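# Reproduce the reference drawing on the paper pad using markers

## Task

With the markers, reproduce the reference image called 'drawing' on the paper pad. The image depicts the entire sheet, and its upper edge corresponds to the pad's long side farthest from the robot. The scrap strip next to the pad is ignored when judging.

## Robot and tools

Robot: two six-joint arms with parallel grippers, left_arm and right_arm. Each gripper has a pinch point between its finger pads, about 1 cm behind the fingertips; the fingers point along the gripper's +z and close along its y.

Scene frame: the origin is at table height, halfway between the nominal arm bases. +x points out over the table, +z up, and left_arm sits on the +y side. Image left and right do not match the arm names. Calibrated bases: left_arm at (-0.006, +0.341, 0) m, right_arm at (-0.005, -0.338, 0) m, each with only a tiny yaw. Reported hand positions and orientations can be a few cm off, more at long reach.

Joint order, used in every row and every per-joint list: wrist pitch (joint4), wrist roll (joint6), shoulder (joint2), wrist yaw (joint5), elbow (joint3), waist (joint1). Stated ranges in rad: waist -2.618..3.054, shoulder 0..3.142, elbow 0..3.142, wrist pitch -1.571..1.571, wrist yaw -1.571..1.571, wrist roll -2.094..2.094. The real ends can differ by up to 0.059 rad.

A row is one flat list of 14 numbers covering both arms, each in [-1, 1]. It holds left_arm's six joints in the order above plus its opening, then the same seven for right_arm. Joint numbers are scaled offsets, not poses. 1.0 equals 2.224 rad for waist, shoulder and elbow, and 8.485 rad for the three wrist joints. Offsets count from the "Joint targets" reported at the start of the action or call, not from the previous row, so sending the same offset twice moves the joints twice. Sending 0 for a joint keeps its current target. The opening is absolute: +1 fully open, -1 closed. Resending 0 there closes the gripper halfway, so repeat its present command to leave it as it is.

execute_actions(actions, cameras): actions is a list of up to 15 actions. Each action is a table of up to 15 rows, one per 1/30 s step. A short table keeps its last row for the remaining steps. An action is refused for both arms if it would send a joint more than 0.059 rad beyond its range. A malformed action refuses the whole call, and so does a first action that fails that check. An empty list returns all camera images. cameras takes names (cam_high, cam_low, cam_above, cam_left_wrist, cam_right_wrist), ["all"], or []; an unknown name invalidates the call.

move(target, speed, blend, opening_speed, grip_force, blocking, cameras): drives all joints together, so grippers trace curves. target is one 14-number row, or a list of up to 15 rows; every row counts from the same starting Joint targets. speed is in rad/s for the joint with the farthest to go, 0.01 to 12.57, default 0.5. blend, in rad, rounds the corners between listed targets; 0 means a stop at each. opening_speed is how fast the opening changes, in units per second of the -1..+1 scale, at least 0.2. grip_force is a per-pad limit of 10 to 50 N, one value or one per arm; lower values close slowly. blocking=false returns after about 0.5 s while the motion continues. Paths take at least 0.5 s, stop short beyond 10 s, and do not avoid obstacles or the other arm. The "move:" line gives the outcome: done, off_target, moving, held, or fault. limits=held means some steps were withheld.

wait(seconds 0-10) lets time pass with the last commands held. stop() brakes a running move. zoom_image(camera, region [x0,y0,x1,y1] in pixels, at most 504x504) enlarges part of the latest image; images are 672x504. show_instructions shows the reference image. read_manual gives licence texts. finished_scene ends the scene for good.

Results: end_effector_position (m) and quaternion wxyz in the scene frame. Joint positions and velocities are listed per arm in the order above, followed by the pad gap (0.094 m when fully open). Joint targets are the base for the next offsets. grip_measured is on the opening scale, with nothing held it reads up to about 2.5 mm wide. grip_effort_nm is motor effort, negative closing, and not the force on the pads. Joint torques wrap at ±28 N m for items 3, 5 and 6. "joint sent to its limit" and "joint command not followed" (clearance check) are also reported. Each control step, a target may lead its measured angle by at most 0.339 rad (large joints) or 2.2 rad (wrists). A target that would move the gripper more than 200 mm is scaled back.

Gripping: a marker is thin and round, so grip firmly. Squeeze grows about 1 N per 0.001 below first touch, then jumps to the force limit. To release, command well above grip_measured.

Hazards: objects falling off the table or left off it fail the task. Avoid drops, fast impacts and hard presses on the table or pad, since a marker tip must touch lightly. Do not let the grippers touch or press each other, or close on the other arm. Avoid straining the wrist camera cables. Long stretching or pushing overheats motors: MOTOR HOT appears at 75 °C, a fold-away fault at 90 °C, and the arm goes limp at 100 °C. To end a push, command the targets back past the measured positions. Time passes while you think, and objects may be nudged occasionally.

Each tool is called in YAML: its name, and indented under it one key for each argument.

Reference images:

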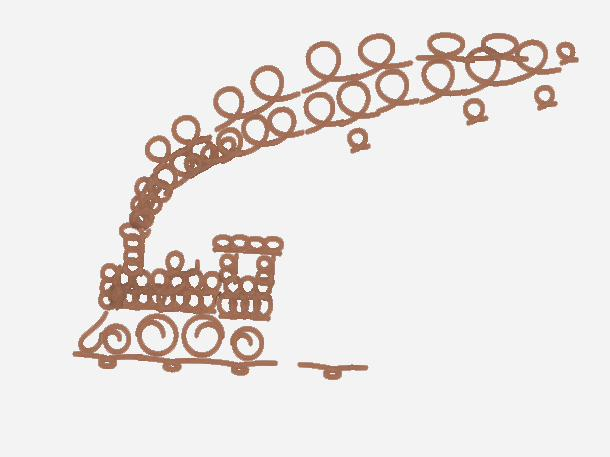

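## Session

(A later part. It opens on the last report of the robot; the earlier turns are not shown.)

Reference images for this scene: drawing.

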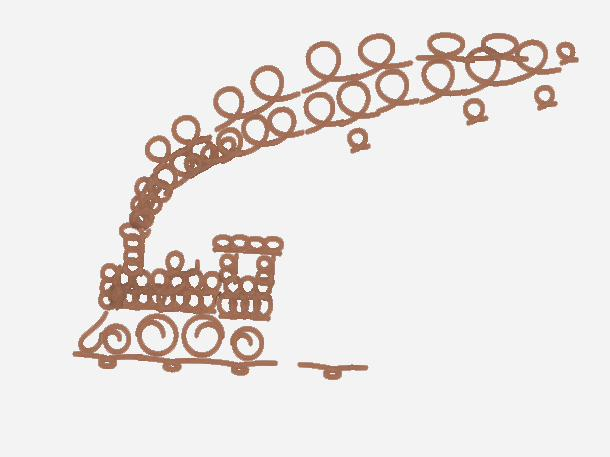

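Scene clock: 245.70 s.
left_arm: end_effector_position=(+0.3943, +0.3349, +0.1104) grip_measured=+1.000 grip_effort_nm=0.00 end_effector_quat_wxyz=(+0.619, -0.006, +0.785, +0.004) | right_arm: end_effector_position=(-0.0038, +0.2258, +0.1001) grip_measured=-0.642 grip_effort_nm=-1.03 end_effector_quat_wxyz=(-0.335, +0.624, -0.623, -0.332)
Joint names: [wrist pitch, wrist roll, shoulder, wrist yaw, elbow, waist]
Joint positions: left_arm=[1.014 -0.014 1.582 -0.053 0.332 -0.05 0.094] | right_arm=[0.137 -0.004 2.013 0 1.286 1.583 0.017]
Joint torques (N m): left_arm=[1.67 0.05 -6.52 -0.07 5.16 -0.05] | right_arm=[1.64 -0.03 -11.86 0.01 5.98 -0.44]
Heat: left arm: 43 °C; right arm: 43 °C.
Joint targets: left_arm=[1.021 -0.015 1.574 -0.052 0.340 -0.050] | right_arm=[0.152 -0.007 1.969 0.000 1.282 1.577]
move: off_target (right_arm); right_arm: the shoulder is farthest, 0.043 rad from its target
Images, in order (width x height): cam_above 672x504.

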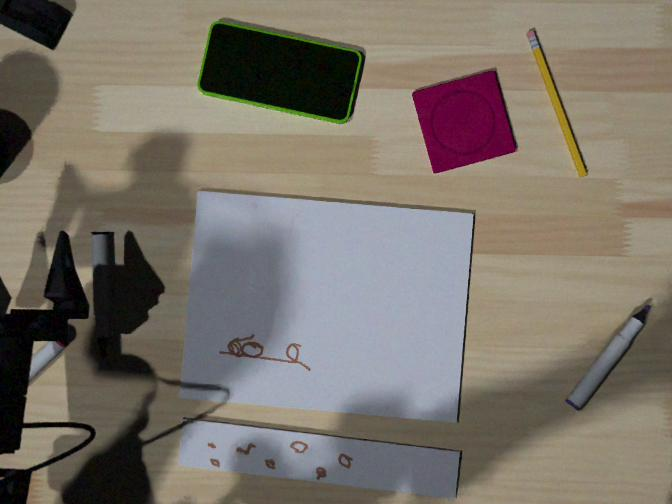

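move:
  target:
    - [0,0,0,0,0,0,1,0,0,-0.00539,0,-0.02467,-0.26944,-0.9]
    - [0,0,0,0,0,0,1,0,0,-0.00539,0,-0.00443,-0.26944,-0.9]
    - [0,0,0,0,0,0,1,0,0,0.02939,0,0.00029,-0.26944,-0.9]
    - [0,0,0,0,0,0,1,0,0,0.03351,0,0.00573,-0.26928,-0.9]
    - [0,0,0,0,0,0,1,0,0,0.03717,0,0.01056,-0.27208,-0.9]
    - [0,0,0,0,0,0,1,0,0,0.01596,0,-0.01144,-0.27356,-0.9]
    - [0,0,0,0,0,0,1,0,0,0.01441,0,-0.01348,-0.27656,-0.9]
    - [0,0,0,0,0,0,1,0,0,0.00781,0,-0.02219,-0.27957,-0.9]
    - [0,0,0,0,0,0,1,0,0,0.00483,0,-0.02613,-0.26909,-0.9]
    - [0,0,0,0,0,0,1,0,0,-0.001,0,-0.03381,-0.26749,-0.9]
    - [0,0,0,0,0,0,1,0,0,-0.00516,0,-0.0393,-0.26151,-0.9]
    - [0,0,0,0,0,0,1,0,0,0.01686,0,-0.01624,-0.25923,-0.9]
    - [0,0,0,0,0,0,1,0,0,0.02022,0,-0.01181,-0.25528,-0.9]
    - [0,0,0,0,0,0,1,0,0,0.02939,0,0.00029,-0.2527,-0.9]
    - [0,0,0,0,0,0,1,0,0,0.03275,0,0.00472,-0.26357,-0.9]
  speed: [0.35,0.2,0.06,0.05,0.04,0.25,0.03,0.05,0.1,0.05,0.03,0.25,0.035,0.05,0.1]
  blend: [0,0.003,0,0.002,0.002,0.002,0.002,0.002,0.002,0.002,0.002,0.002,0.002,0.002,0]

move:
  target:
    - [0,0,0,0,0,0,1,0,0,0.00581,0,0.00767,-0.00228,-0.9]
    - [0,0,0,0,0,0,1,0,0,0.00961,0,0.01268,-0.00851,-0.9]
    - [0,0,0,0,0,0,1,0,0,-0.01241,0,-0.01038,-0.01079,-0.9]
    - [0,0,0,0,0,0,1,0,0,-0.01577,0,-0.01481,-0.01474,-0.9]
    - [0,0,0,0,0,0,1,0,0,-0.02494,0,-0.02691,-0.01732,-0.9]
    - [0,0,0,0,0,0,1,0,0,-0.0283,0,-0.03134,-0.00645,-0.9]
    - [0,0,0,0,0,0,1,0,0,-0.03617,0,-0.04173,-0.00235,-0.9]
    - [0,0,0,0,0,0,1,0,0,-0.04967,0,-0.04173,-0.00235,-0.9]
    - [0,0,0,0,0,0,1,0,0,-0.06,0,-0.04173,0.25,-0.9]
  speed: [0.05,0.03,0.25,0.03,0.05,0.1,0.05,0.15,0.4]
  blend: [0.002,0.002,0.002,0.002,0.002,0.002,0.002,0.01,0]
  cameras: ["cam_above"]

zoom_image:
  camera: "cam_above"
  region: [210, 320, 330, 400]

Scene clock: 257.03 s.
left_arm: end_effector_position=(+0.3943, +0.3349, +0.1104) grip_measured=+1.000 grip_effort_nm=0.00 end_effector_quat_wxyz=(+0.619, -0.006, +0.785, +0.004) | right_arm: end_effector_position=(+0.3038, +0.1241, +0.0768) grip_measured=-0.642 grip_effort_nm=-1.03 end_effector_quat_wxyz=(+0.398, -0.422, +0.787, +0.210)
Joint names: [wrist pitch, wrist roll, shoulder, wrist yaw, elbow, waist]
Joint positions: left_arm=[1.014 -0.014 1.582 -0.053 0.332 -0.05 0.094] | right_arm=[0.138 -0.004 2.034 0.003 1.258 0.998 0.017]
Joint torques (N m): left_arm=[1.69 0.06 -6.52 -0.07 5.27 -0.12] | right_arm=[1.6 -0.03 -7.97 -0.02 9.33 -0.61]
Heat: left arm: 43 °C; right arm: 43 °C.
Joint targets: left_arm=[1.021 -0.015 1.574 -0.052 0.340 -0.050] | right_arm=[0.152 -0.007 2.042 0.000 1.293 0.991]
move: done

Scene clock: 261.63 s.
left_arm: end_effector_position=(+0.3943, +0.3349, +0.1104) grip_measured=+1.000 grip_effort_nm=0.00 end_effector_quat_wxyz=(+0.619, -0.006, +0.785, +0.004) | right_arm: end_effector_position=(+0.0119, +0.2055, +0.0987) grip_measured=-0.642 grip_effort_nm=-1.03 end_effector_quat_wxyz=(-0.334, +0.618, -0.635, -0.321)
Joint names: [wrist pitch, wrist roll, shoulder, wrist yaw, elbow, waist]
Joint positions: left_arm=[1.014 -0.014 1.582 -0.053 0.332 -0.05 0.094] | right_arm=[0.139 -0.005 1.95 0.001 1.204 1.554 0.017]
Joint torques (N m): left_arm=[1.66 0.03 -6.43 -0.03 5.2 0.01] | right_arm=[1.61 -0.03 -11.22 0.01 5.89 -0.61]
Heat: left arm: 43 °C; right arm: 43 °C.
Joint targets: left_arm=[1.021 -0.015 1.574 -0.052 0.340 -0.050] | right_arm=[0.152 -0.007 1.909 0.000 1.199 1.547]
move: off_target (right_arm); right_arm: the shoulder is farthest, 0.042 rad from its target
Images, in order (width x height): cam_above 672x504.

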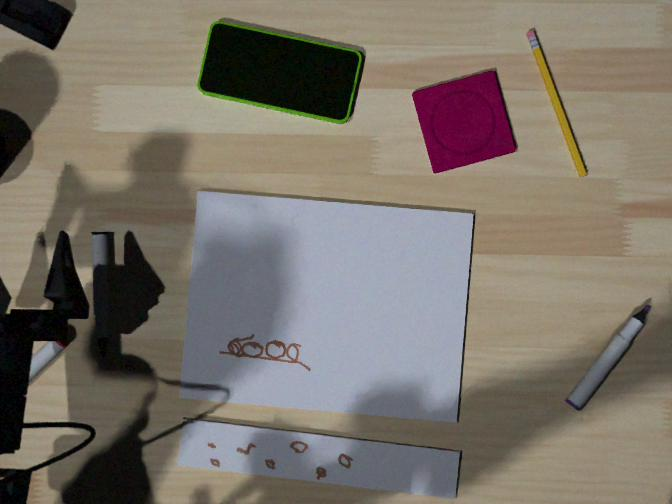

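Scaled by 4.200 from the camera's 672x504 image, which has a finer 960x720 frame.

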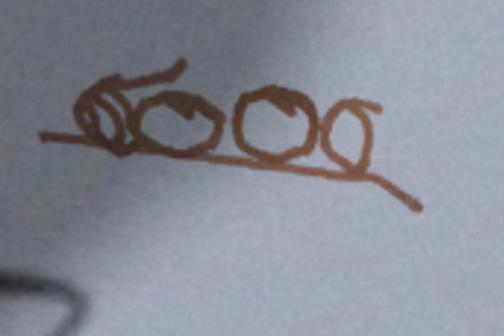

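move:
  target:
    - [0,0,0,0,0,0,1,0,0,-0.00519,0,-0.02271,-0.25863,-0.9]
    - [0,0,0,0,0,0,1,0,0,-0.00519,0,-0.00247,-0.25863,-0.9]
    - [0,0,0,0,0,0,1,0,0,0.0297,0,0.00234,-0.25863,-0.9]
    - [0,0,0,0,0,0,1,0,0,0.0371,0,0.01186,-0.26078,-0.9]
    - [0,0,0,0,0,0,1,0,0,0.04016,0,0.0158,-0.26597,-0.9]
    - [0,0,0,0,0,0,1,0,0,0.01916,0,-0.00714,-0.26787,-0.9]
    - [0,0,0,0,0,0,1,0,0,0.01646,0,-0.01062,-0.27116,-0.9]
    - [0,0,0,0,0,0,1,0,0,0.00906,0,-0.02014,-0.27331,-0.9]
    - [0,0,0,0,0,0,1,0,0,0.00635,0,-0.02363,-0.26249,-0.9]
    - [0,0,0,0,0,0,1,0,0,0.00166,0,-0.02966,-0.26059,-0.9]
    - [0,0,0,0,0,0,1,0,0,-0.0014,0,-0.0336,-0.2554,-0.9]
    - [0,0,0,0,0,0,1,0,0,0.0196,0,-0.01066,-0.2535,-0.9]
    - [0,0,0,0,0,0,1,0,0,0.0223,0,-0.00718,-0.25021,-0.9]
    - [0,0,0,0,0,0,1,0,0,0.0297,0,0.00234,-0.24806,-0.9]
    - [0,0,0,0,0,0,1,0,0,-0.00444,0,0.00234,-0.24806,-0.9]
  speed: [0.35,0.2,0.06,0.05,0.03,0.25,0.03,0.05,0.1,0.05,0.03,0.25,0.035,0.05,0.15]
  blend: [0,0.003,0,0.002,0.002,0.002,0.002,0.002,0.002,0.002,0.002,0.002,0.002,0.002,0]

Scene clock: 276.77 s.
left_arm: end_effector_position=(+0.3943, +0.3349, +0.1104) grip_measured=+1.000 grip_effort_nm=0.00 end_effector_quat_wxyz=(+0.619, -0.006, +0.785, +0.004) | right_arm: end_effector_position=(+0.2963, +0.1038, +0.0921) grip_measured=-0.642 grip_effort_nm=-1.03 end_effector_quat_wxyz=(+0.403, -0.417, +0.787, +0.210)
Joint names: [wrist pitch, wrist roll, shoulder, wrist yaw, elbow, waist]
Joint positions: left_arm=[1.014 -0.014 1.582 -0.053 0.332 -0.05 0.094] | right_arm=[0.139 -0.005 1.934 0.003 1.169 0.988 0.017]
Joint torques (N m): left_arm=[1.63 0.06 -6.27 -0.03 5.16 -0.13] | right_arm=[1.59 -0.03 -10.56 -0.02 9.51 0.55]
Heat: left arm: 43 °C; right arm: 42 °C.
Joint targets: left_arm=[1.021 -0.015 1.574 -0.052 0.340 -0.050] | right_arm=[0.152 -0.007 1.899 0.000 1.205 0.995]
move: done

move:
  target:
    - [0,0,0,0,0,0,1,0,0,0.07221,0,0.06447,0.00204,-0.9]
    - [0,0,0,0,0,0,1,0,0,0.08625,0,0.06916,0.00204,-0.9]
    - [0,0,0,0,0,0,1,0,0,0.09521,0,0.08126,0.00447,-0.9]
    - [0,0,0,0,0,0,1,0,0,0.09893,0,0.08628,0.01035,-0.9]
    - [0,0,0,0,0,0,1,0,0,0.07597,0,0.06322,0.0125,-0.9]
    - [0,0,0,0,0,0,1,0,0,0.07268,0,0.05878,0.01623,-0.9]
    - [0,0,0,0,0,0,1,0,0,0.06372,0,0.04668,0.01866,-0.9]
    - [0,0,0,0,0,0,1,0,0,0.06044,0,0.04225,0.00781,-0.9]
    - [0,0,0,0,0,0,1,0,0,0.05476,0,0.03458,0.00566,-0.9]
    - [0,0,0,0,0,0,1,0,0,0.05104,0,0.02956,-0.00022,-0.9]
    - [0,0,0,0,0,0,1,0,0,0.074,0,0.05262,-0.00237,-0.9]
    - [0,0,0,0,0,0,1,0,0,0.07729,0,0.05706,-0.0061,-0.9]
    - [0,0,0,0,0,0,1,0,0,0.08625,0,0.06916,-0.00853,-0.9]
    - [0,0,0,0,0,0,1,0,0,0.05022,0,0.06916,-0.00853,-0.9]
    - [0,0,0,0,0,0,1,0,0,0.045,0,0.06916,0.24,-0.9]
  speed: [0.35,0.06,0.05,0.03,0.25,0.03,0.05,0.1,0.05,0.03,0.25,0.035,0.05,0.15,0.4]
  blend: [0,0,0.002,0.002,0.002,0.002,0.002,0.002,0.002,0.002,0.002,0.002,0.002,0.01,0]
  cameras: ["cam_above"]

zoom_image:
  camera: "cam_above"
  region: [210, 320, 330, 400]

Scene clock: 286.07 s.
left_arm: end_effector_position=(+0.3943, +0.3349, +0.1104) grip_measured=+1.000 grip_effort_nm=0.00 end_effector_quat_wxyz=(+0.619, -0.006, +0.785, +0.004) | right_arm: end_effector_position=(+0.0237, +0.2337, +0.0991) grip_measured=-0.642 grip_effort_nm=-1.03 end_effector_quat_wxyz=(-0.344, +0.608, -0.637, -0.325)
Joint names: [wrist pitch, wrist roll, shoulder, wrist yaw, elbow, waist]
Joint positions: left_arm=[1.014 -0.014 1.582 -0.053 0.332 -0.05 0.094] | right_arm=[0.136 -0.005 2.043 0 1.323 1.535 0.017]
Joint torques (N m): left_arm=[1.69 0.07 -6.45 -0.07 5.2 -0.06] | right_arm=[1.66 -0.03 -12.1 0 9.65 -0.64]
Heat: left arm: 43 °C; right arm: 43 °C.
Joint targets: left_arm=[1.021 -0.015 1.574 -0.052 0.340 -0.050] | right_arm=[0.152 -0.007 1.999 0.000 1.359 1.529]
move: off_target (right_arm); right_arm: the shoulder is farthest, 0.044 rad from its target
Images, in order (width x height): cam_above 672x504.

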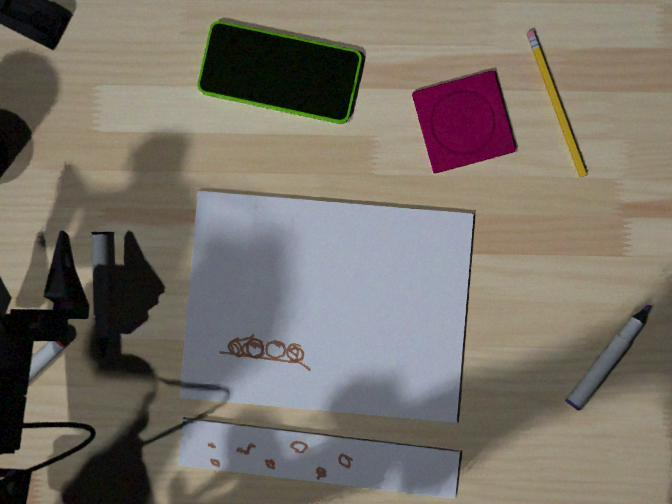

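Scaled by 4.200 from the camera's 672x504 image, which has a finer 960x720 frame.

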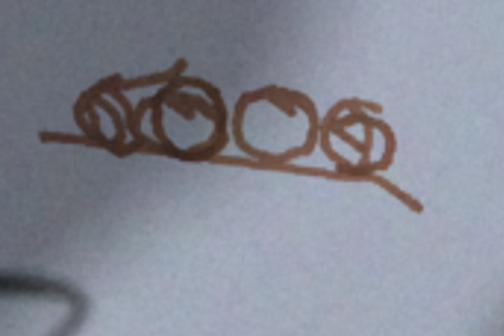

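move:
  target:
    - [0,0,0,0,0,0,1,0,0,-0.07345,0,-0.13166,-0.25934,-0.9]
    - [0,0,0,0,0,0,1,0,0,-0.05575,0,-0.11146,-0.24878,-0.9]
    - [0,0,0,0,0,0,1,0,0,-0.03031,0,-0.09476,-0.24518,-0.9]
    - [0,0,0,0,0,0,1,0,0,-0.01033,0,-0.06896,-0.2373,-0.9]
    - [0,0,0,0,0,0,1,0,0,-0.04253,0,-0.06896,-0.2373,-0.9]
  speed: [0.35,0.2,0.08,0.06,0.15]
  blend: [0,0.003,0.003,0,0]

Scene clock: 295.57 s.
left_arm: end_effector_position=(+0.3943, +0.3349, +0.1104) grip_measured=+1.000 grip_effort_nm=0.00 end_effector_quat_wxyz=(+0.619, -0.006, +0.785, +0.004) | right_arm: end_effector_position=(+0.2936, +0.1057, +0.0893) grip_measured=-0.642 grip_effort_nm=-1.03 end_effector_quat_wxyz=(+0.400, -0.420, +0.787, +0.210)
Joint names: [wrist pitch, wrist roll, shoulder, wrist yaw, elbow, waist]
Joint positions: left_arm=[1.014 -0.014 1.582 -0.053 0.332 -0.05 0.094] | right_arm=[0.136 -0.005 1.941 0.003 1.172 0.994 0.017]
Joint torques (N m): left_arm=[1.63 0.07 -6.48 -0.02 5.29 -0.1] | right_arm=[1.61 -0.03 -10.7 -0.02 9.22 0.58]
Heat: left arm: 43 °C; right arm: 43 °C.
Joint targets: left_arm=[1.021 -0.015 1.574 -0.052 0.340 -0.050] | right_arm=[0.152 -0.007 1.904 0.000 1.205 1.001]
move: off_target (right_arm); right_arm: the shoulder is farthest, 0.036 rad from its target

move:
  target:
    - [0,0,0,0,0,0,1,0,0,-0.01202,0,-0.03846,0,-0.9]
    - [0,0,0,0,0,0,1,0,0,-0.01202,0,-0.01826,0,-0.9]
    - [0,0,0,0,0,0,1,0,0,0.02198,0,-0.01326,0,-0.9]
    - [0,0,0,0,0,0,1,0,0,0.0223,0,-0.01284,0.00186,-0.9]
    - [0,0,0,0,0,0,1,0,0,0.02524,0,-0.00904,0.00383,-0.9]
    - [0,0,0,0,0,0,1,0,0,0.02906,0,-0.00411,0.00473,-0.9]
    - [0,0,0,0,0,0,1,0,0,0.03152,0,-0.00092,-0.00654,-0.9]
    - [0,0,0,0,0,0,1,0,0,0.01076,0,-0.02382,-0.00843,-0.9]
    - [0,0,0,0,0,0,1,0,0,0.00782,0,-0.02762,-0.0104,-0.9]
    - [0,0,0,0,0,0,1,0,0,0.004,0,-0.03255,-0.0113,-0.9]
    - [0,0,0,0,0,0,1,0,0,0.00154,0,-0.03574,0,-0.9]
    - [0,0,0,0,0,0,1,0,0,-0.01196,0,-0.03574,0,-0.9]
    - [0,0,0,0,0,0,1,0,0,-0.02,0,-0.03574,0.2,-0.9]
  speed: [0.35,0.2,0.06,0.02,0.04,0.05,0.12,0.25,0.04,0.05,0.1,0.15,0.4]
  blend: [0,0.003,0,0.002,0.002,0.002,0.002,0.002,0.002,0.002,0.002,0.01,0]
  cameras: ["cam_above"]

zoom_image:
  camera: "cam_above"
  region: [210, 320, 330, 400]

Scene clock: 303.17 s.
left_arm: end_effector_position=(+0.3943, +0.3349, +0.1104) grip_measured=+1.000 grip_effort_nm=0.00 end_effector_quat_wxyz=(+0.619, -0.006, +0.785, +0.004) | right_arm: end_effector_position=(+0.0639, +0.1823, +0.0932) grip_measured=-0.642 grip_effort_nm=-1.03 end_effector_quat_wxyz=(+0.341, -0.589, +0.670, +0.297)
Joint names: [wrist pitch, wrist roll, shoulder, wrist yaw, elbow, waist]
Joint positions: left_arm=[1.014 -0.014 1.582 -0.053 0.332 -0.05 0.094] | right_arm=[0.137 -0.005 1.9 0 1.131 1.453 0.017]
Joint torques (N m): left_arm=[1.67 0.07 -6.5 -0.05 5.19 -0.18] | right_arm=[1.61 -0.03 -10.69 0.01 5.81 -0.72]
Heat: left arm: 43 °C; right arm: 43 °C.
Joint targets: left_arm=[1.021 -0.015 1.574 -0.052 0.340 -0.050] | right_arm=[0.152 -0.007 1.860 0.000 1.126 1.446]
move: off_target (right_arm); right_arm: the shoulder is farthest, 0.040 rad from its target
Images, in order (width x height): cam_above 672x504.

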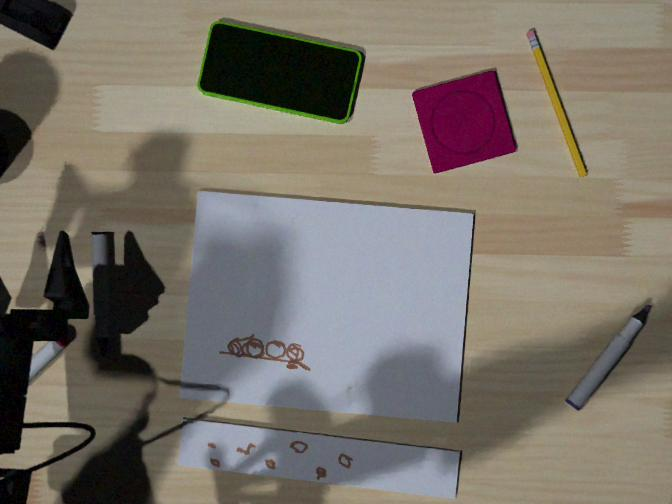

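Scaled by 4.200 from the camera's 672x504 image, which has a finer 960x720 frame.

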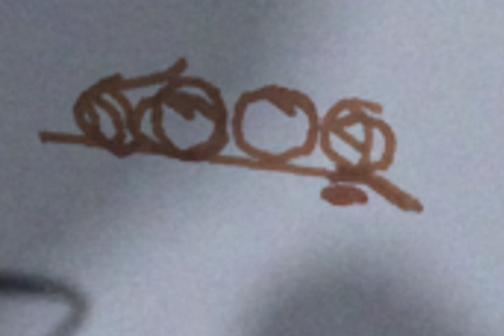

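zoom_image:
  camera: "cam_above"
  region: [320, 360, 380, 408]

Scaled by 8.400 from the camera's 672x504 image, which has a finer 960x720 frame.

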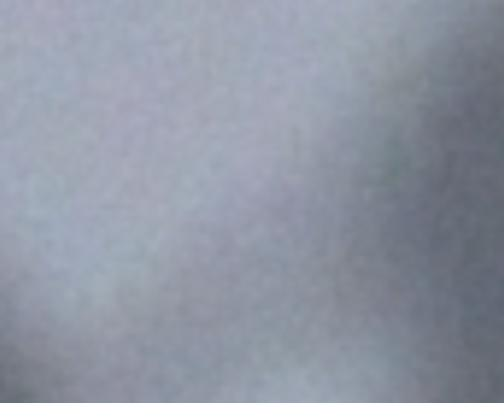

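move:
  target:
    - [0,0,0,0,0,0,1,0,0,-0.06191,0,-0.08991,-0.24462,-0.9]
    - [0,0,0,0,0,0,1,0,0,-0.04591,0,-0.06971,-0.23406,-0.9]
    - [0,0,0,0,0,0,1,0,0,-0.01856,0,-0.05304,-0.22989,-0.9]
    - [0,0,0,0,0,0,1,0,0,0.01574,0,-0.01096,-0.21484,-0.9]
    - [0,0,0,0,0,0,1,0,0,-0.01496,0,-0.01096,-0.21484,-0.9]
  speed: [0.35,0.2,0.08,0.06,0.15]
  blend: [0,0.003,0.003,0,0]

move:
  target:
    - [0,0,0,0,0,0,1,0,0,-0.03011,0,-0.05851,-0.01828,-0.9]
    - [0,0,0,0,0,0,1,0,0,-0.03011,0,-0.03831,-0.00768,-0.9]
    - [0,0,0,0,0,0,1,0,0,0.00399,0,-0.03291,-0.00768,-0.9]
    - [0,0,0,0,0,0,1,0,0,0.00418,0,-0.03268,-0.00552,-0.9]
    - [0,0,0,0,0,0,1,0,0,0.00714,0,-0.02906,-0.00321,-0.9]
    - [0,0,0,0,0,0,1,0,0,0.01112,0,-0.0242,-0.00207,-0.9]
    - [0,0,0,0,0,0,1,0,0,0.01383,0,-0.02089,-0.01335,-0.9]
    - [0,0,0,0,0,0,1,0,0,-0.00493,0,-0.0436,-0.01551,-0.9]
    - [0,0,0,0,0,0,1,0,0,-0.00789,0,-0.04722,-0.01782,-0.9]
    - [0,0,0,0,0,0,1,0,0,-0.01187,0,-0.05208,-0.01896,-0.9]
    - [0,0,0,0,0,0,1,0,0,-0.01458,0,-0.05539,-0.00768,-0.9]
    - [0,0,0,0,0,0,1,0,0,-0.02808,0,-0.05539,-0.00768,-0.9]
  speed: [0.35,0.2,0.06,0.02,0.04,0.05,0.12,0.25,0.04,0.05,0.1,0.15]
  blend: [0,0.003,0,0.002,0.002,0.002,0.002,0.002,0.002,0.002,0.002,0]

Scene clock: 310.93 s.
left_arm: end_effector_position=(+0.3943, +0.3349, +0.1104) grip_measured=+1.000 grip_effort_nm=0.00 end_effector_quat_wxyz=(+0.619, -0.006, +0.785, +0.004) | right_arm: end_effector_position=(+0.2928, +0.0743, +0.0866) grip_measured=-0.642 grip_effort_nm=-1.03 end_effector_quat_wxyz=(+0.395, -0.410, +0.798, +0.199)
Joint names: [wrist pitch, wrist roll, shoulder, wrist yaw, elbow, waist]
Joint positions: left_arm=[1.014 -0.014 1.582 -0.053 0.332 -0.05 0.094] | right_arm=[0.137 -0.005 1.861 0.003 1.069 0.961 0.017]
Joint torques (N m): left_arm=[1.69 0.06 -6.52 -0.04 5.23 -0.05] | right_arm=[1.58 -0.02 -9.84 -0.01 9.11 0.57]
Heat: left arm: 43 °C; right arm: 43 °C.
Joint targets: left_arm=[1.021 -0.015 1.574 -0.052 0.340 -0.050] | right_arm=[0.152 -0.007 1.827 0.000 1.101 0.968]
move: done

Scene clock: 315.90 s.
left_arm: end_effector_position=(+0.3943, +0.3349, +0.1104) grip_measured=+1.000 grip_effort_nm=0.00 end_effector_quat_wxyz=(+0.619, -0.006, +0.785, +0.004) | right_arm: end_effector_position=(+0.2867, +0.0512, +0.0822) grip_measured=-0.642 grip_effort_nm=-1.03 end_effector_quat_wxyz=(+0.388, -0.404, +0.806, +0.192)
Joint names: [wrist pitch, wrist roll, shoulder, wrist yaw, elbow, waist]
Joint positions: left_arm=[1.014 -0.014 1.582 -0.053 0.332 -0.05 0.094] | right_arm=[0.139 -0.005 1.797 0.002 0.983 0.943 0.017]
Joint torques (N m): left_arm=[1.65 0.01 -6.43 -0.02 5.27 -0.08] | right_arm=[1.56 -0.02 -9.4 -0.01 5.63 0.65]
Heat: left arm: 43 °C; right arm: 43 °C.
Joint targets: left_arm=[1.021 -0.015 1.574 -0.052 0.340 -0.050] | right_arm=[0.152 -0.007 1.764 0.000 0.978 0.951]
move: done

move:
  target:
    - [0,0,0,0,0,0,1,0,0,0.10975,0,0.13558,0.03634,-0.9]
    - [0,0,0,0,0,0,1,0,0,0.12415,0,0.14028,0.03634,-0.9]
    - [0,0,0,0,0,0,1,0,0,0.12454,0,0.14081,0.03819,-0.9]
    - [0,0,0,0,0,0,1,0,0,0.12757,0,0.14488,0.04003,-0.9]
    - [0,0,0,0,0,0,1,0,0,0.13147,0,0.15011,0.0408,-0.9]
    - [0,0,0,0,0,0,1,0,0,0.13395,0,0.15344,0.02949,-0.9]
    - [0,0,0,0,0,0,1,0,0,0.11168,0,0.13043,0.02764,-0.9]
    - [0,0,0,0,0,0,1,0,0,0.10865,0,0.12636,0.0258,-0.9]
    - [0,0,0,0,0,0,1,0,0,0.10475,0,0.12113,0.02503,-0.9]
    - [0,0,0,0,0,0,1,0,0,0.10227,0,0.1178,0.03634,-0.9]
    - [0,0,0,0,0,0,1,0,0,0.08877,0,0.1178,0.03634,-0.9]
  speed: [0.35,0.06,0.02,0.04,0.05,0.12,0.25,0.04,0.05,0.1,0.15]
  blend: [0,0,0.002,0.002,0.002,0.002,0.002,0.002,0.002,0.002,0]

move:
  target:
    - [0,0,0,0,0,0,1,0,0,0.0593,0,0.06887,0.01212,-0.9]
    - [0,0,0,0,0,0,1,0,0,0.0729,0,0.07347,0.01212,-0.9]
    - [0,0,0,0,0,0,1,0,0,0.07334,0,0.07408,0.0139,-0.9]
    - [0,0,0,0,0,0,1,0,0,0.07644,0,0.07838,0.01561,-0.9]
    - [0,0,0,0,0,0,1,0,0,0.08042,0,0.0839,0.01625,-0.9]
    - [0,0,0,0,0,0,1,0,0,0.08294,0,0.08739,0.00487,-0.9]
    - [0,0,0,0,0,0,1,0,0,0.05925,0,0.0643,0.00309,-0.9]
    - [0,0,0,0,0,0,1,0,0,0.05615,0,0.06,0.00138,-0.9]
    - [0,0,0,0,0,0,1,0,0,0.05217,0,0.05448,0.00074,-0.9]
    - [0,0,0,0,0,0,1,0,0,0.04965,0,0.05099,0.01212,-0.9]
    - [0,0,0,0,0,0,1,0,0,0.03615,0,0.05099,0.01212,-0.9]
    - [0,0,0,0,0,0,1,0,0,0.028,0,0.05099,0.22,-0.9]
  speed: [0.35,0.06,0.02,0.04,0.05,0.12,0.25,0.04,0.05,0.1,0.15,0.4]
  blend: [0,0,0.002,0.002,0.002,0.002,0.002,0.002,0.002,0.002,0.01,0]
  cameras: ["cam_above"]

zoom_image:
  camera: "cam_above"
  region: [210, 320, 360, 420]

Scene clock: 322.27 s.
left_arm: end_effector_position=(+0.3943, +0.3349, +0.1104) grip_measured=+1.000 grip_effort_nm=0.00 end_effector_quat_wxyz=(+0.619, -0.006, +0.785, +0.004) | right_arm: end_effector_position=(+0.2902, +0.1300, +0.0893) grip_measured=-0.642 grip_effort_nm=-1.03 end_effector_quat_wxyz=(+0.403, -0.430, +0.777, +0.220)
Joint names: [wrist pitch, wrist roll, shoulder, wrist yaw, elbow, waist]
Joint positions: left_arm=[1.014 -0.014 1.582 -0.053 0.332 -0.05 0.094] | right_arm=[0.138 -0.005 2 0.002 1.245 1.024 0.017]
Joint torques (N m): left_arm=[1.68 0.03 -6.42 -0.06 5.15 -0.1] | right_arm=[1.6 -0.02 -11.36 -0.01 5.86 0.66]
Heat: left arm: 43 °C; right arm: 43 °C.
Joint targets: left_arm=[1.021 -0.015 1.574 -0.052 0.340 -0.050] | right_arm=[0.152 -0.007 1.962 0.000 1.240 1.032]
move: off_target (right_arm); right_arm: the shoulder is farthest, 0.039 rad from its target

Scene clock: 327.70 s.
left_arm: end_effector_position=(+0.3943, +0.3349, +0.1104) grip_measured=+1.000 grip_effort_nm=0.00 end_effector_quat_wxyz=(+0.619, -0.006, +0.785, +0.004) | right_arm: end_effector_position=(+0.0285, +0.2420, +0.1000) grip_measured=-0.642 grip_effort_nm=-1.03 end_effector_quat_wxyz=(-0.349, +0.604, -0.638, -0.327)
Joint names: [wrist pitch, wrist roll, shoulder, wrist yaw, elbow, waist]
Joint positions: left_arm=[1.014 -0.014 1.582 -0.053 0.332 -0.05 0.094] | right_arm=[0.137 -0.005 2.069 -0.001 1.358 1.527 0.017]
Joint torques (N m): left_arm=[1.66 0.05 -6.34 -0.05 5.2 -0.02] | right_arm=[1.66 -0.03 -12.44 0.02 6.02 -0.59]
Heat: left arm: 44 °C; right arm: 43 °C.
Joint targets: left_arm=[1.021 -0.015 1.574 -0.052 0.340 -0.050] | right_arm=[0.152 -0.007 2.024 0.000 1.353 1.521]
move: off_target (right_arm); right_arm: the shoulder is farthest, 0.045 rad from its target
Images, in order (width x height): cam_above 672x504.

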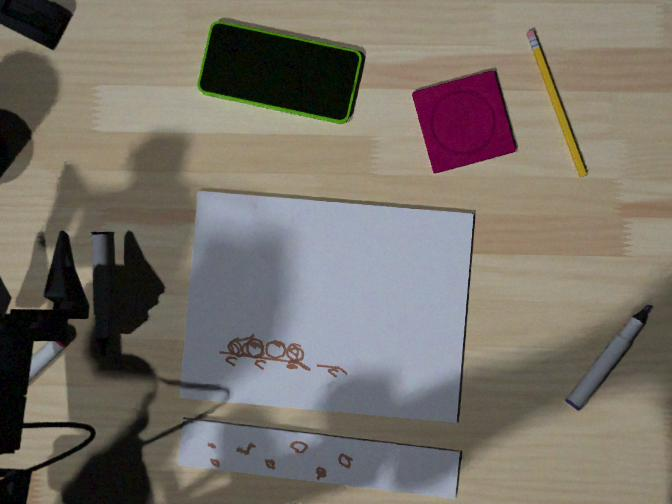

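Scaled by 3.360 from the camera's 672x504 image, which has a finer 960x720 frame.

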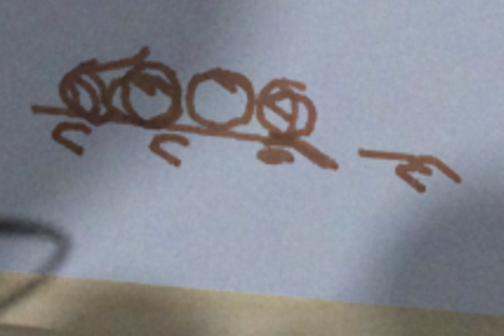

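move:
  target: [0,0,0,0,0,0,1,0,0,0,0,0,-0.027,-0.9]
  speed: 0.02
  blocking: false

wait:
  seconds: 0.2

wait:
  seconds: 0.2

wait:
  seconds: 0.2

wait:
  seconds: 0.2

wait:
  seconds: 0.2

wait:
  seconds: 3

Scene clock: 328.83 s.
left_arm: end_effector_position=(+0.3943, +0.3349, +0.1104) grip_measured=+1.000 grip_effort_nm=0.00 end_effector_quat_wxyz=(+0.619, -0.006, +0.785, +0.004) | right_arm: end_effector_position=(+0.0338, +0.2417, +0.1000) grip_measured=-0.642 grip_effort_nm=-1.03 end_effector_quat_wxyz=(-0.350, +0.601, -0.640, -0.325)
Joint names: [wrist pitch, wrist roll, shoulder, wrist yaw, elbow, waist]
Joint positions: left_arm=[1.014 -0.014 1.582 -0.053 0.332 -0.05 0.094] | right_arm=[0.137 -0.005 2.069 -0.001 1.358 1.518 0.017]
Joint torques (N m): left_arm=[1.7 0 -6.46 -0.02 5.19 -0.09] | right_arm=[1.65 -0.03 -12.42 0.02 6.02 -0.53]
Heat: left arm: 44 °C; right arm: 43 °C.
Joint targets: left_arm=[1.021 -0.015 1.574 -0.052 0.340 -0.050] | right_arm=[0.152 -0.007 2.024 0.000 1.353 1.511]
Tool commands: left_gripper/opening=+1.0 right_gripper/opening=-0.9
move: running; right_arm: the waist is farthest, 0.057 rad from its target

Scene clock: 329.03 s.
left_arm: end_effector_position=(+0.3943, +0.3349, +0.1104) grip_measured=+1.000 grip_effort_nm=0.00 end_effector_quat_wxyz=(+0.619, -0.006, +0.785, +0.004) | right_arm: end_effector_position=(+0.0353, +0.2416, +0.1000) grip_measured=-0.642 grip_effort_nm=-1.03 end_effector_quat_wxyz=(-0.351, +0.600, -0.641, -0.325)
Joint names: [wrist pitch, wrist roll, shoulder, wrist yaw, elbow, waist]
Joint positions: left_arm=[1.014 -0.014 1.582 -0.053 0.332 -0.05 0.094] | right_arm=[0.137 -0.005 2.069 -0.001 1.358 1.516 0.017]
Joint torques (N m): left_arm=[1.68 0.06 -6.42 -0.03 5.3 -0.12] | right_arm=[1.65 -0.03 -12.42 0.01 6.04 -0.68]
Heat: left arm: 44 °C; right arm: 43 °C.
Joint targets: left_arm=[1.021 -0.015 1.574 -0.052 0.340 -0.050] | right_arm=[0.152 -0.007 2.024 0.000 1.353 1.507]
Tool commands: left_gripper/opening=+1.0 right_gripper/opening=-0.9
earlier move: running; right_arm: the waist is farthest, 0.055 rad from its target
wait: 0.20 s; no rest

Scene clock: 329.23 s.
left_arm: end_effector_position=(+0.3943, +0.3349, +0.1104) grip_measured=+1.000 grip_effort_nm=0.00 end_effector_quat_wxyz=(+0.619, -0.006, +0.785, +0.004) | right_arm: end_effector_position=(+0.0377, +0.2414, +0.1000) grip_measured=-0.642 grip_effort_nm=-1.03 end_effector_quat_wxyz=(-0.351, +0.599, -0.642, -0.324)
Joint names: [wrist pitch, wrist roll, shoulder, wrist yaw, elbow, waist]
Joint positions: left_arm=[1.014 -0.014 1.582 -0.053 0.332 -0.05 0.094] | right_arm=[0.137 -0.005 2.069 -0.001 1.358 1.511 0.017]
Joint torques (N m): left_arm=[1.7 0.04 -6.45 -0.03 5.26 -0.03] | right_arm=[1.65 -0.03 -12.42 0.01 6.04 -0.59]
Heat: left arm: 44 °C; right arm: 43 °C.
Joint targets: left_arm=[1.021 -0.015 1.574 -0.052 0.340 -0.050] | right_arm=[0.152 -0.007 2.024 0.000 1.353 1.503]
Tool commands: left_gripper/opening=+1.0 right_gripper/opening=-0.9
earlier move: running; right_arm: the waist is farthest, 0.051 rad from its target
wait: 0.20 s; no rest

Scene clock: 329.43 s.
left_arm: end_effector_position=(+0.3943, +0.3349, +0.1104) grip_measured=+1.000 grip_effort_nm=0.00 end_effector_quat_wxyz=(+0.619, -0.006, +0.785, +0.004) | right_arm: end_effector_position=(+0.0406, +0.2412, +0.1000) grip_measured=-0.642 grip_effort_nm=-1.03 end_effector_quat_wxyz=(-0.352, +0.597, -0.644, -0.323)
Joint names: [wrist pitch, wrist roll, shoulder, wrist yaw, elbow, waist]
Joint positions: left_arm=[1.014 -0.014 1.582 -0.053 0.332 -0.05 0.094] | right_arm=[0.137 -0.005 2.069 -0.001 1.358 1.507 0.017]
Joint torques (N m): left_arm=[1.68 0.03 -6.39 -0.04 5.18 -0.06] | right_arm=[1.65 -0.03 -12.42 0.02 6.04 -0.5]
Heat: left arm: 44 °C; right arm: 43 °C.
Joint targets: left_arm=[1.021 -0.015 1.574 -0.052 0.340 -0.050] | right_arm=[0.152 -0.007 2.024 0.000 1.353 1.499]
Tool commands: left_gripper/opening=+1.0 right_gripper/opening=-0.9
earlier move: running; right_arm: the waist is farthest, 0.046 rad from its target
wait: 0.20 s; no rest

Scene clock: 329.63 s.
left_arm: end_effector_position=(+0.3943, +0.3349, +0.1104) grip_measured=+1.000 grip_effort_nm=0.00 end_effector_quat_wxyz=(+0.619, -0.006, +0.785, +0.004) | right_arm: end_effector_position=(+0.0426, +0.2410, +0.1000) grip_measured=-0.642 grip_effort_nm=-1.03 end_effector_quat_wxyz=(-0.353, +0.596, -0.645, -0.323)
Joint names: [wrist pitch, wrist roll, shoulder, wrist yaw, elbow, waist]
Joint positions: left_arm=[1.014 -0.014 1.582 -0.053 0.332 -0.05 0.094] | right_arm=[0.137 -0.005 2.069 -0.001 1.358 1.503 0.017]
Joint torques (N m): left_arm=[1.64 0.06 -6.45 -0.04 5.24 -0.1] | right_arm=[1.65 -0.03 -12.42 0.02 6.04 -0.58]
Heat: left arm: 44 °C; right arm: 43 °C.
Joint targets: left_arm=[1.021 -0.015 1.574 -0.052 0.340 -0.050] | right_arm=[0.152 -0.007 2.024 0.000 1.353 1.495]
Tool commands: left_gripper/opening=+1.0 right_gripper/opening=-0.9
earlier move: running; right_arm: the shoulder is farthest, 0.045 rad from its target
wait: 0.20 s; no rest

Scene clock: 329.83 s.
left_arm: end_effector_position=(+0.3943, +0.3349, +0.1104) grip_measured=+1.000 grip_effort_nm=0.00 end_effector_quat_wxyz=(+0.619, -0.006, +0.785, +0.004) | right_arm: end_effector_position=(+0.0448, +0.2408, +0.1000) grip_measured=-0.642 grip_effort_nm=-1.03 end_effector_quat_wxyz=(-0.353, +0.595, -0.646, -0.322)
Joint names: [wrist pitch, wrist roll, shoulder, wrist yaw, elbow, waist]
Joint positions: left_arm=[1.014 -0.014 1.582 -0.053 0.332 -0.05 0.094] | right_arm=[0.137 -0.005 2.069 -0.001 1.358 1.499 0.017]
Joint torques (N m): left_arm=[1.65 0.05 -6.42 -0.04 5.24 -0.24] | right_arm=[1.65 -0.03 -12.42 0.02 6.04 -0.69]
Heat: left arm: 44 °C; right arm: 43 °C.
Joint targets: left_arm=[1.021 -0.015 1.574 -0.052 0.340 -0.050] | right_arm=[0.152 -0.007 2.024 0.000 1.353 1.491]
Tool commands: left_gripper/opening=+1.0 right_gripper/opening=-0.9
earlier move: running; right_arm: the shoulder is farthest, 0.045 rad from its target
wait: 0.20 s; no rest

Scene clock: 331.57 s.
left_arm: end_effector_position=(+0.3943, +0.3349, +0.1104) grip_measured=+1.000 grip_effort_nm=0.00 end_effector_quat_wxyz=(+0.619, -0.006, +0.785, +0.004) | right_arm: end_effector_position=(+0.0634, +0.2389, +0.1000) grip_measured=-0.642 grip_effort_nm=-1.03 end_effector_quat_wxyz=(+0.358, -0.585, +0.656, +0.316)
Joint names: [wrist pitch, wrist roll, shoulder, wrist yaw, elbow, waist]
Joint positions: left_arm=[1.014 -0.014 1.582 -0.053 0.332 -0.05 0.094] | right_arm=[0.137 -0.005 2.069 -0.001 1.358 1.467 0.017]
Joint torques (N m): left_arm=[1.67 0.07 -6.54 -0.02 5.19 -0.08] | right_arm=[1.65 -0.02 -12.42 0.02 6.04 -0.51]
Heat: left arm: 44 °C; right arm: 43 °C.
Joint targets: left_arm=[1.021 -0.015 1.574 -0.052 0.340 -0.050] | right_arm=[0.152 -0.007 2.024 0.000 1.353 1.461]
Tool commands: left_gripper/opening=+1.0 right_gripper/opening=-0.9
earlier move: off_target (right_arm); right_arm: the shoulder is farthest, 0.045 rad from its target
wait: 1.73 of 3 s (the move ended)

move:
  target:
    - [0,0,0,0,0,0,1,0,0,0.0313,0,0.01788,-0.19582,-0.9]
    - [0,0,0,0,0,0,1,0,0,0.0313,0,0.01788,-0.18324,-0.9]
    - [0,0,0,0,0,0,1,0,0,0.0449,0,0.02248,-0.18324,-0.9]
    - [0,0,0,0,0,0,1,0,0,0.04534,0,0.02309,-0.1791,-0.9]
    - [0,0,0,0,0,0,1,0,0,0.04844,0,0.02739,-0.17739,-0.9]
    - [0,0,0,0,0,0,1,0,0,0.05242,0,0.03291,-0.17675,-0.9]
    - [0,0,0,0,0,0,1,0,0,0.05494,0,0.0364,-0.18813,-0.9]
    - [0,0,0,0,0,0,1,0,0,0.03125,0,0.01331,-0.18991,-0.9]
    - [0,0,0,0,0,0,1,0,0,0.02815,0,0.00901,-0.19162,-0.9]
    - [0,0,0,0,0,0,1,0,0,0.02417,0,0.00349,-0.19226,-0.9]
    - [0,0,0,0,0,0,1,0,0,0.02165,0,0,-0.18088,-0.9]
    - [0,0,0,0,0,0,1,0,0,0.00815,0,0,-0.18088,-0.9]
  speed: [0.35,0.2,0.06,0.03,0.04,0.05,0.12,0.25,0.04,0.05,0.1,0.15]
  blend: [0,0,0,0.002,0.002,0.002,0.002,0.002,0.002,0.002,0.002,0]

move:
  target:
    - [0,0,0,0,0,0,1,0,0,-0.03537,0,-0.05341,-0.02708,-0.9]
    - [0,0,0,0,0,0,1,0,0,-0.03537,0,-0.03321,-0.01448,-0.9]
    - [0,0,0,0,0,0,1,0,0,-0.00077,0,-0.02851,-0.01448,-0.9]
    - [0,0,0,0,0,0,1,0,0,-0.00038,0,-0.02798,-0.01027,-0.9]
    - [0,0,0,0,0,0,1,0,0,0.00265,0,-0.02391,-0.00843,-0.9]
    - [0,0,0,0,0,0,1,0,0,0.00655,0,-0.01868,-0.00766,-0.9]
    - [0,0,0,0,0,0,1,0,0,0.00903,0,-0.01535,-0.01897,-0.9]
    - [0,0,0,0,0,0,1,0,0,-0.01324,0,-0.03836,-0.02082,-0.9]
    - [0,0,0,0,0,0,1,0,0,-0.01627,0,-0.04243,-0.02266,-0.9]
    - [0,0,0,0,0,0,1,0,0,-0.02017,0,-0.04766,-0.02343,-0.9]
    - [0,0,0,0,0,0,1,0,0,-0.02265,0,-0.05099,-0.01212,-0.9]
    - [0,0,0,0,0,0,1,0,0,-0.03615,0,-0.05099,-0.01212,-0.9]
  speed: [0.35,0.2,0.06,0.03,0.04,0.05,0.12,0.25,0.04,0.05,0.1,0.15]
  blend: [0,0,0,0.002,0.002,0.002,0.002,0.002,0.002,0.002,0.002,0]

move:
  target:
    - [0,0,0,0,0,0,1,0,0,-0.0908,0,-0.12092,-0.0513,-0.9]
    - [0,0,0,0,0,0,1,0,0,-0.0908,0,-0.10072,-0.0387,-0.9]
    - [0,0,0,0,0,0,1,0,0,-0.0567,0,-0.09532,-0.0387,-0.9]
    - [0,0,0,0,0,0,1,0,0,-0.05651,0,-0.09509,-0.03418,-0.9]
    - [0,0,0,0,0,0,1,0,0,-0.05355,0,-0.09147,-0.03187,-0.9]
    - [0,0,0,0,0,0,1,0,0,-0.04957,0,-0.08661,-0.03073,-0.9]
    - [0,0,0,0,0,0,1,0,0,-0.04686,0,-0.0833,-0.04201,-0.9]
    - [0,0,0,0,0,0,1,0,0,-0.06562,0,-0.10601,-0.04417,-0.9]
    - [0,0,0,0,0,0,1,0,0,-0.06858,0,-0.10963,-0.04648,-0.9]
    - [0,0,0,0,0,0,1,0,0,-0.07256,0,-0.11449,-0.04762,-0.9]
    - [0,0,0,0,0,0,1,0,0,-0.07527,0,-0.1178,-0.03634,-0.9]
    - [0,0,0,0,0,0,1,0,0,-0.08877,0,-0.1178,-0.03634,-0.9]
    - [0,0,0,0,0,0,1,0,0,-0.1,0,-0.1178,0.2,-0.9]
  speed: [0.35,0.2,0.06,0.03,0.04,0.05,0.12,0.25,0.04,0.05,0.1,0.15,0.4]
  blend: [0,0,0,0.002,0.002,0.002,0.002,0.002,0.002,0.002,0.002,0.01,0]
  cameras: ["cam_above"]

zoom_image:
  camera: "cam_above"
  region: [210, 320, 360, 420]

Scene clock: 340.43 s.
left_arm: end_effector_position=(+0.3943, +0.3349, +0.1104) grip_measured=+1.000 grip_effort_nm=0.00 end_effector_quat_wxyz=(+0.619, -0.006, +0.785, +0.004) | right_arm: end_effector_position=(+0.2918, +0.1611, +0.0925) grip_measured=-0.642 grip_effort_nm=-1.03 end_effector_quat_wxyz=(+0.412, -0.437, +0.766, +0.231)
Joint names: [wrist pitch, wrist roll, shoulder, wrist yaw, elbow, waist]
Joint positions: left_arm=[1.014 -0.014 1.582 -0.053 0.332 -0.05 0.094] | right_arm=[0.137 -0.005 2.082 0.004 1.358 1.05 0.017]
Joint torques (N m): left_arm=[1.69 0.01 -6.46 -0.05 5.33 -0.09] | right_arm=[1.63 -0.03 -12.07 -0.02 6.01 0.69]
Heat: left arm: 44 °C; right arm: 44 °C.
Joint targets: left_arm=[1.021 -0.015 1.574 -0.052 0.340 -0.050] | right_arm=[0.152 -0.007 2.042 0.000 1.353 1.059]
move: off_target (right_arm); right_arm: the shoulder is farthest, 0.040 rad from its target

Scene clock: 346.07 s.
left_arm: end_effector_position=(+0.3943, +0.3349, +0.1104) grip_measured=+1.000 grip_effort_nm=0.00 end_effector_quat_wxyz=(+0.619, -0.006, +0.785, +0.004) | right_arm: end_effector_position=(+0.2903, +0.1299, +0.0892) grip_measured=-0.642 grip_effort_nm=-1.03 end_effector_quat_wxyz=(+0.403, -0.430, +0.777, +0.219)
Joint names: [wrist pitch, wrist roll, shoulder, wrist yaw, elbow, waist]
Joint positions: left_arm=[1.014 -0.014 1.582 -0.053 0.332 -0.05 0.094] | right_arm=[0.137 -0.005 2 0.003 1.245 1.024 0.017]
Joint torques (N m): left_arm=[1.66 0.04 -6.37 -0.03 5.26 -0.09] | right_arm=[1.65 -0.03 -11.37 -0.02 5.85 0.69]
Heat: left arm: 44 °C; right arm: 44 °C.
Joint targets: left_arm=[1.021 -0.015 1.574 -0.052 0.340 -0.050] | right_arm=[0.152 -0.007 1.962 0.000 1.240 1.032]
move: off_target (right_arm); right_arm: the shoulder is farthest, 0.038 rad from its target

Scene clock: 353.17 s.
left_arm: end_effector_position=(+0.3943, +0.3349, +0.1104) grip_measured=+1.000 grip_effort_nm=0.00 end_effector_quat_wxyz=(+0.619, -0.006, +0.785, +0.004) | right_arm: end_effector_position=(+0.0456, +0.1464, +0.0927) grip_measured=-0.642 grip_effort_nm=-1.03 end_effector_quat_wxyz=(-0.330, +0.601, -0.665, -0.295)
Joint names: [wrist pitch, wrist roll, shoulder, wrist yaw, elbow, waist]
Joint positions: left_arm=[1.014 -0.014 1.582 -0.053 0.332 -0.05 0.094] | right_arm=[0.139 -0.005 1.775 0 0.983 1.481 0.017]
Joint torques (N m): left_arm=[1.66 0.04 -6.39 0 5.3 -0.09] | right_arm=[1.58 -0.03 -9.42 0.01 5.71 -0.36]
Heat: left arm: 44 °C; right arm: 43 °C.
Joint targets: left_arm=[1.021 -0.015 1.574 -0.052 0.340 -0.050] | right_arm=[0.152 -0.007 1.739 0.000 0.978 1.476]
move: off_target (right_arm); right_arm: the shoulder is farthest, 0.036 rad from its target
Images, in order (width x height): cam_above 672x504.

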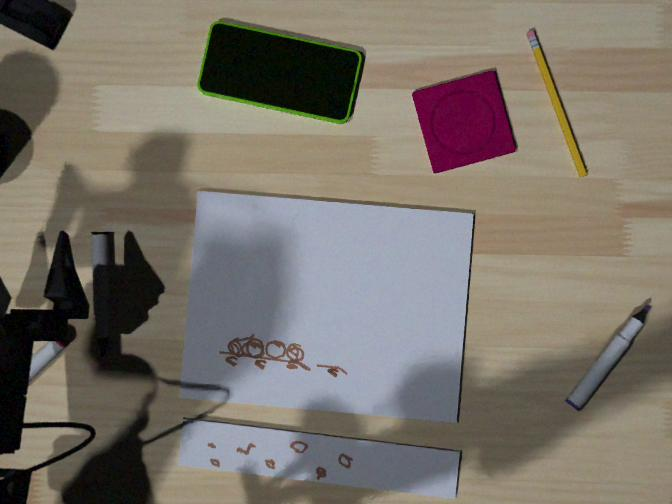

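Scaled by 3.360 from the camera's 672x504 image, which has a finer 960x720 frame.

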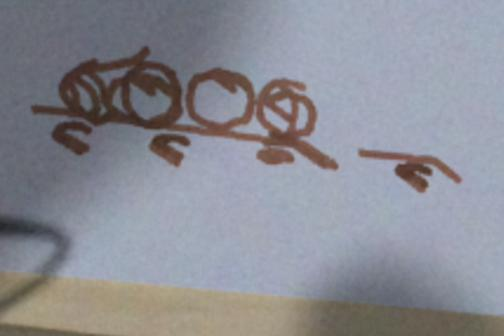

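move:
  target:
    - [0,0,0,0,0,0,1,0,0,0.12104,0,0.13558,-0.2113,-0.9]
    - [0,0,0,0,0,0,1,0,0,0.12104,0,0.13558,-0.20236,-0.9]
    - [0,0,0,0,0,0,1,0,0,0.13544,0,0.14028,-0.20236,-0.9]
  speed: [0.35,0.2,0.06]
  blend: 0

move:
  target: [0,0,0,0,0,0,1,0,0,0.00039,0,0.00053,0.00421,-0.9]
  speed: 0.03

move:
  target: [0,0,0,0,0,0,1,0,0,0.00303,0,0.00407,0.00184,-0.9]
  speed: 0.04

move:
  target: [0,0,0,0,0,0,1,0,0,0.0039,0,0.00523,0.00077,-0.9]
  speed: 0.05

Scene clock: 357.17 s.
left_arm: end_effector_position=(+0.3943, +0.3349, +0.1104) grip_measured=+1.000 grip_effort_nm=0.00 end_effector_quat_wxyz=(+0.619, -0.006, +0.785, +0.004) | right_arm: end_effector_position=(+0.2915, +0.1316, +0.0767) grip_measured=-0.642 grip_effort_nm=-1.03 end_effector_quat_wxyz=(+0.395, -0.432, +0.781, +0.215)
Joint names: [wrist pitch, wrist roll, shoulder, wrist yaw, elbow, waist]
Joint positions: left_arm=[1.014 -0.014 1.582 -0.053 0.332 -0.05 0.094] | right_arm=[0.139 -0.005 2.033 0.003 1.256 1.023 0.017]
Joint torques (N m): left_arm=[1.66 0.04 -6.39 -0.03 5.18 -0.08] | right_arm=[1.59 -0.02 -7.98 -0.01 9.32 0.25]
Heat: left arm: 44 °C; right arm: 43 °C.
Joint targets: left_arm=[1.021 -0.015 1.574 -0.052 0.340 -0.050] | right_arm=[0.152 -0.007 2.041 0.000 1.290 1.026]
move: done

Scene clock: 357.87 s.
left_arm: end_effector_position=(+0.3943, +0.3349, +0.1104) grip_measured=+1.000 grip_effort_nm=0.00 end_effector_quat_wxyz=(+0.619, -0.006, +0.785, +0.004) | right_arm: end_effector_position=(+0.2885, +0.1335, +0.0767) grip_measured=-0.642 grip_effort_nm=-1.03 end_effector_quat_wxyz=(+0.394, -0.435, +0.780, +0.216)
Joint names: [wrist pitch, wrist roll, shoulder, wrist yaw, elbow, waist]
Joint positions: left_arm=[1.014 -0.014 1.582 -0.053 0.332 -0.05 0.094] | right_arm=[0.139 -0.005 2.033 0.003 1.256 1.03 0.017]
Joint torques (N m): left_arm=[1.66 0.08 -6.48 -0.05 5.3 -0.18] | right_arm=[1.59 -0.02 -7.91 -0.01 9.43 0.51]
Heat: left arm: 44 °C; right arm: 43 °C.
Joint targets: left_arm=[1.021 -0.015 1.574 -0.052 0.340 -0.050] | right_arm=[0.152 -0.007 2.042 0.000 1.291 1.036]
move: done

Scene clock: 358.57 s.
left_arm: end_effector_position=(+0.3943, +0.3349, +0.1104) grip_measured=+1.000 grip_effort_nm=0.00 end_effector_quat_wxyz=(+0.619, -0.006, +0.785, +0.004) | right_arm: end_effector_position=(+0.2885, +0.1364, +0.0769) grip_measured=-0.642 grip_effort_nm=-1.03 end_effector_quat_wxyz=(+0.395, -0.436, +0.779, +0.217)
Joint names: [wrist pitch, wrist roll, shoulder, wrist yaw, elbow, waist]
Joint positions: left_arm=[1.014 -0.014 1.582 -0.053 0.332 -0.05 0.094] | right_arm=[0.139 -0.005 2.04 0.003 1.266 1.032 0.017]
Joint torques (N m): left_arm=[1.66 0.04 -6.54 -0.01 5.12 -0.1] | right_arm=[1.59 -0.02 -8.03 -0.02 9.37 0.64]
Heat: left arm: 44 °C; right arm: 43 °C.
Joint targets: left_arm=[1.021 -0.015 1.574 -0.052 0.340 -0.050] | right_arm=[0.152 -0.007 2.048 0.000 1.300 1.040]
move: done

Scene clock: 359.27 s.
left_arm: end_effector_position=(+0.3943, +0.3349, +0.1104) grip_measured=+1.000 grip_effort_nm=0.00 end_effector_quat_wxyz=(+0.619, -0.006, +0.785, +0.004) | right_arm: end_effector_position=(+0.2891, +0.1394, +0.0772) grip_measured=-0.642 grip_effort_nm=-1.03 end_effector_quat_wxyz=(+0.396, -0.436, +0.778, +0.218)
Joint names: [wrist pitch, wrist roll, shoulder, wrist yaw, elbow, waist]
Joint positions: left_arm=[1.014 -0.014 1.582 -0.053 0.332 -0.05 0.094] | right_arm=[0.139 -0.005 2.049 0.003 1.278 1.034 0.017]
Joint torques (N m): left_arm=[1.68 0.02 -6.48 -0.05 5.26 0.05] | right_arm=[1.59 0.01 -8.09 -0.01 9.36 0.7]
Heat: left arm: 44 °C; right arm: 43 °C.
Joint targets: left_arm=[1.021 -0.015 1.574 -0.052 0.340 -0.050] | right_arm=[0.152 -0.007 2.057 0.000 1.312 1.041]
move: done

wait:
  seconds: 0.1
  cameras: ["cam_above"]

zoom_image:
  camera: "cam_above"
  region: [180, 175, 230, 215]

zoom_image:
  camera: "cam_above"
  region: [445, 190, 495, 230]

Scene clock: 360.17 s.
left_arm: end_effector_position=(+0.3943, +0.3349, +0.1104) grip_measured=+1.000 grip_effort_nm=0.00 end_effector_quat_wxyz=(+0.619, -0.006, +0.785, +0.004) | right_arm: end_effector_position=(+0.2891, +0.1394, +0.0772) grip_measured=-0.642 grip_effort_nm=-1.03 end_effector_quat_wxyz=(+0.396, -0.436, +0.778, +0.218)
Joint names: [wrist pitch, wrist roll, shoulder, wrist yaw, elbow, waist]
Joint positions: left_arm=[1.014 -0.014 1.582 -0.053 0.332 -0.05 0.094] | right_arm=[0.139 -0.005 2.049 0.003 1.278 1.034 0.017]
Joint torques (N m): left_arm=[1.7 0.04 -6.38 -0.04 5.12 -0.06] | right_arm=[1.59 -0.02 -8.08 -0.02 9.36 0.59]
Heat: left arm: 44 °C; right arm: 43 °C.
Joint targets: left_arm=[1.021 -0.015 1.574 -0.052 0.340 -0.050] | right_arm=[0.152 -0.007 2.057 0.000 1.312 1.041]
Tool commands: left_gripper/opening=+1.0 right_gripper/opening=-0.9
wait: 0.10 s; at rest from the start
Images, in order (width x height): cam_above 672x504.

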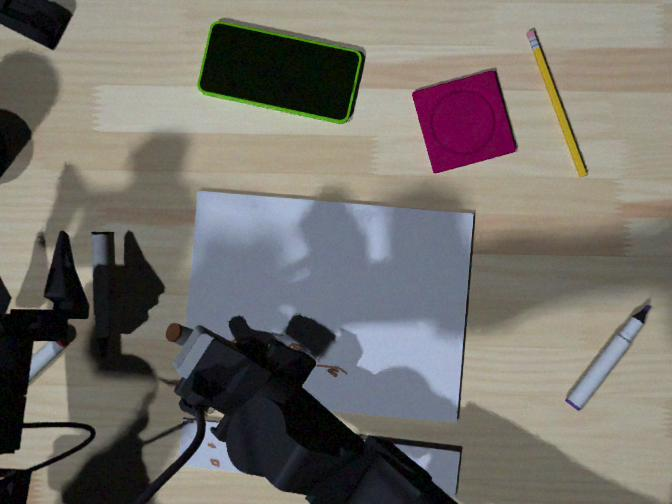

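Scaled by 10.080 from the camera's 672x504 image, which has a finer 960x720 frame.

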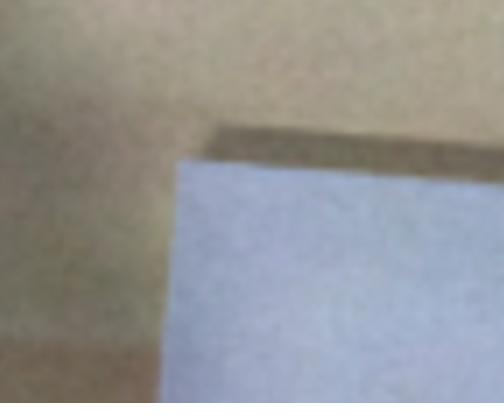

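Scaled by 10.080 from the camera's 672x504 image, which has a finer 960x720 frame.

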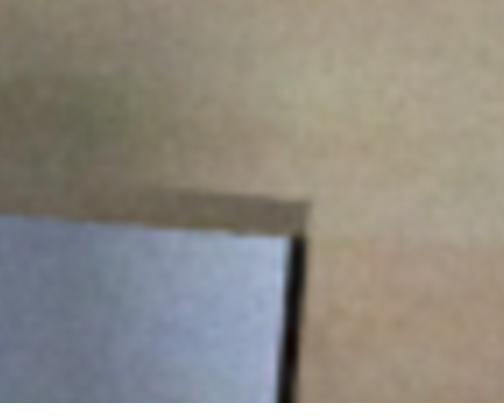

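move:
  target:
    - [0,0,0,0,0,0,1,0,0,-0.04,0,0,0,-0.9]
    - [0,0,0,0,0,0,1,0,0,-0.045,0,0,0.2,-0.9]
  speed: [0.15,0.4]
  blend: 0.01
  cameras: ["cam_above"]

zoom_image:
  camera: "cam_above"
  region: [215, 340, 275, 388]

Scene clock: 363.30 s.
left_arm: end_effector_position=(+0.3943, +0.3349, +0.1104) grip_measured=+1.000 grip_effort_nm=0.00 end_effector_quat_wxyz=(+0.619, -0.006, +0.785, +0.004) | right_arm: end_effector_position=(+0.0469, +0.2216, +0.1040) grip_measured=-0.642 grip_effort_nm=-1.03 end_effector_quat_wxyz=(-0.352, +0.594, -0.650, -0.318)
Joint names: [wrist pitch, wrist roll, shoulder, wrist yaw, elbow, waist]
Joint positions: left_arm=[1.014 -0.014 1.582 -0.053 0.332 -0.05 0.094] | right_arm=[0.139 -0.005 1.999 0 1.278 1.493 0.017]
Joint torques (N m): left_arm=[1.67 0.06 -6.35 -0.07 5.23 -0.1] | right_arm=[1.62 -0.02 -11.74 0.01 9.54 -0.59]
Heat: left arm: 44 °C; right arm: 43 °C.
Joint targets: left_arm=[1.021 -0.015 1.574 -0.052 0.340 -0.050] | right_arm=[0.152 -0.007 1.957 0.000 1.312 1.486]
move: off_target (right_arm); right_arm: the shoulder is farthest, 0.042 rad from its target
Images, in order (width x height): cam_above 672x504.

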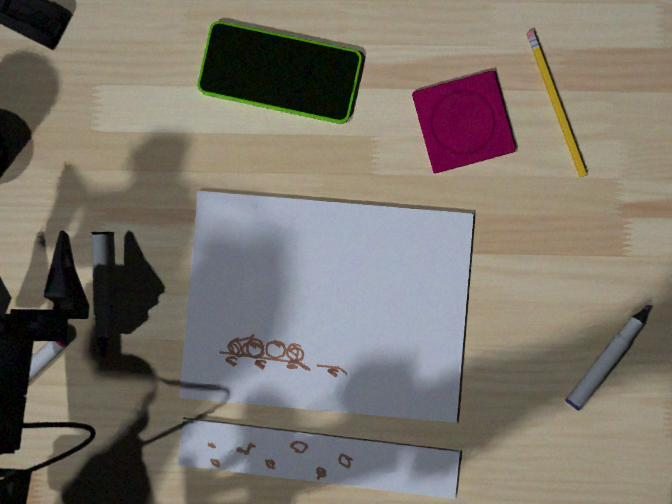

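Scaled by 8.400 from the camera's 672x504 image, which has a finer 960x720 frame.

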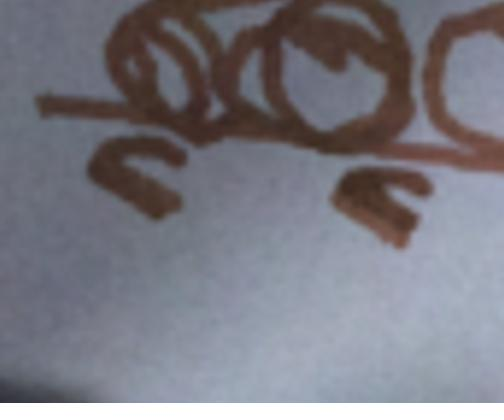

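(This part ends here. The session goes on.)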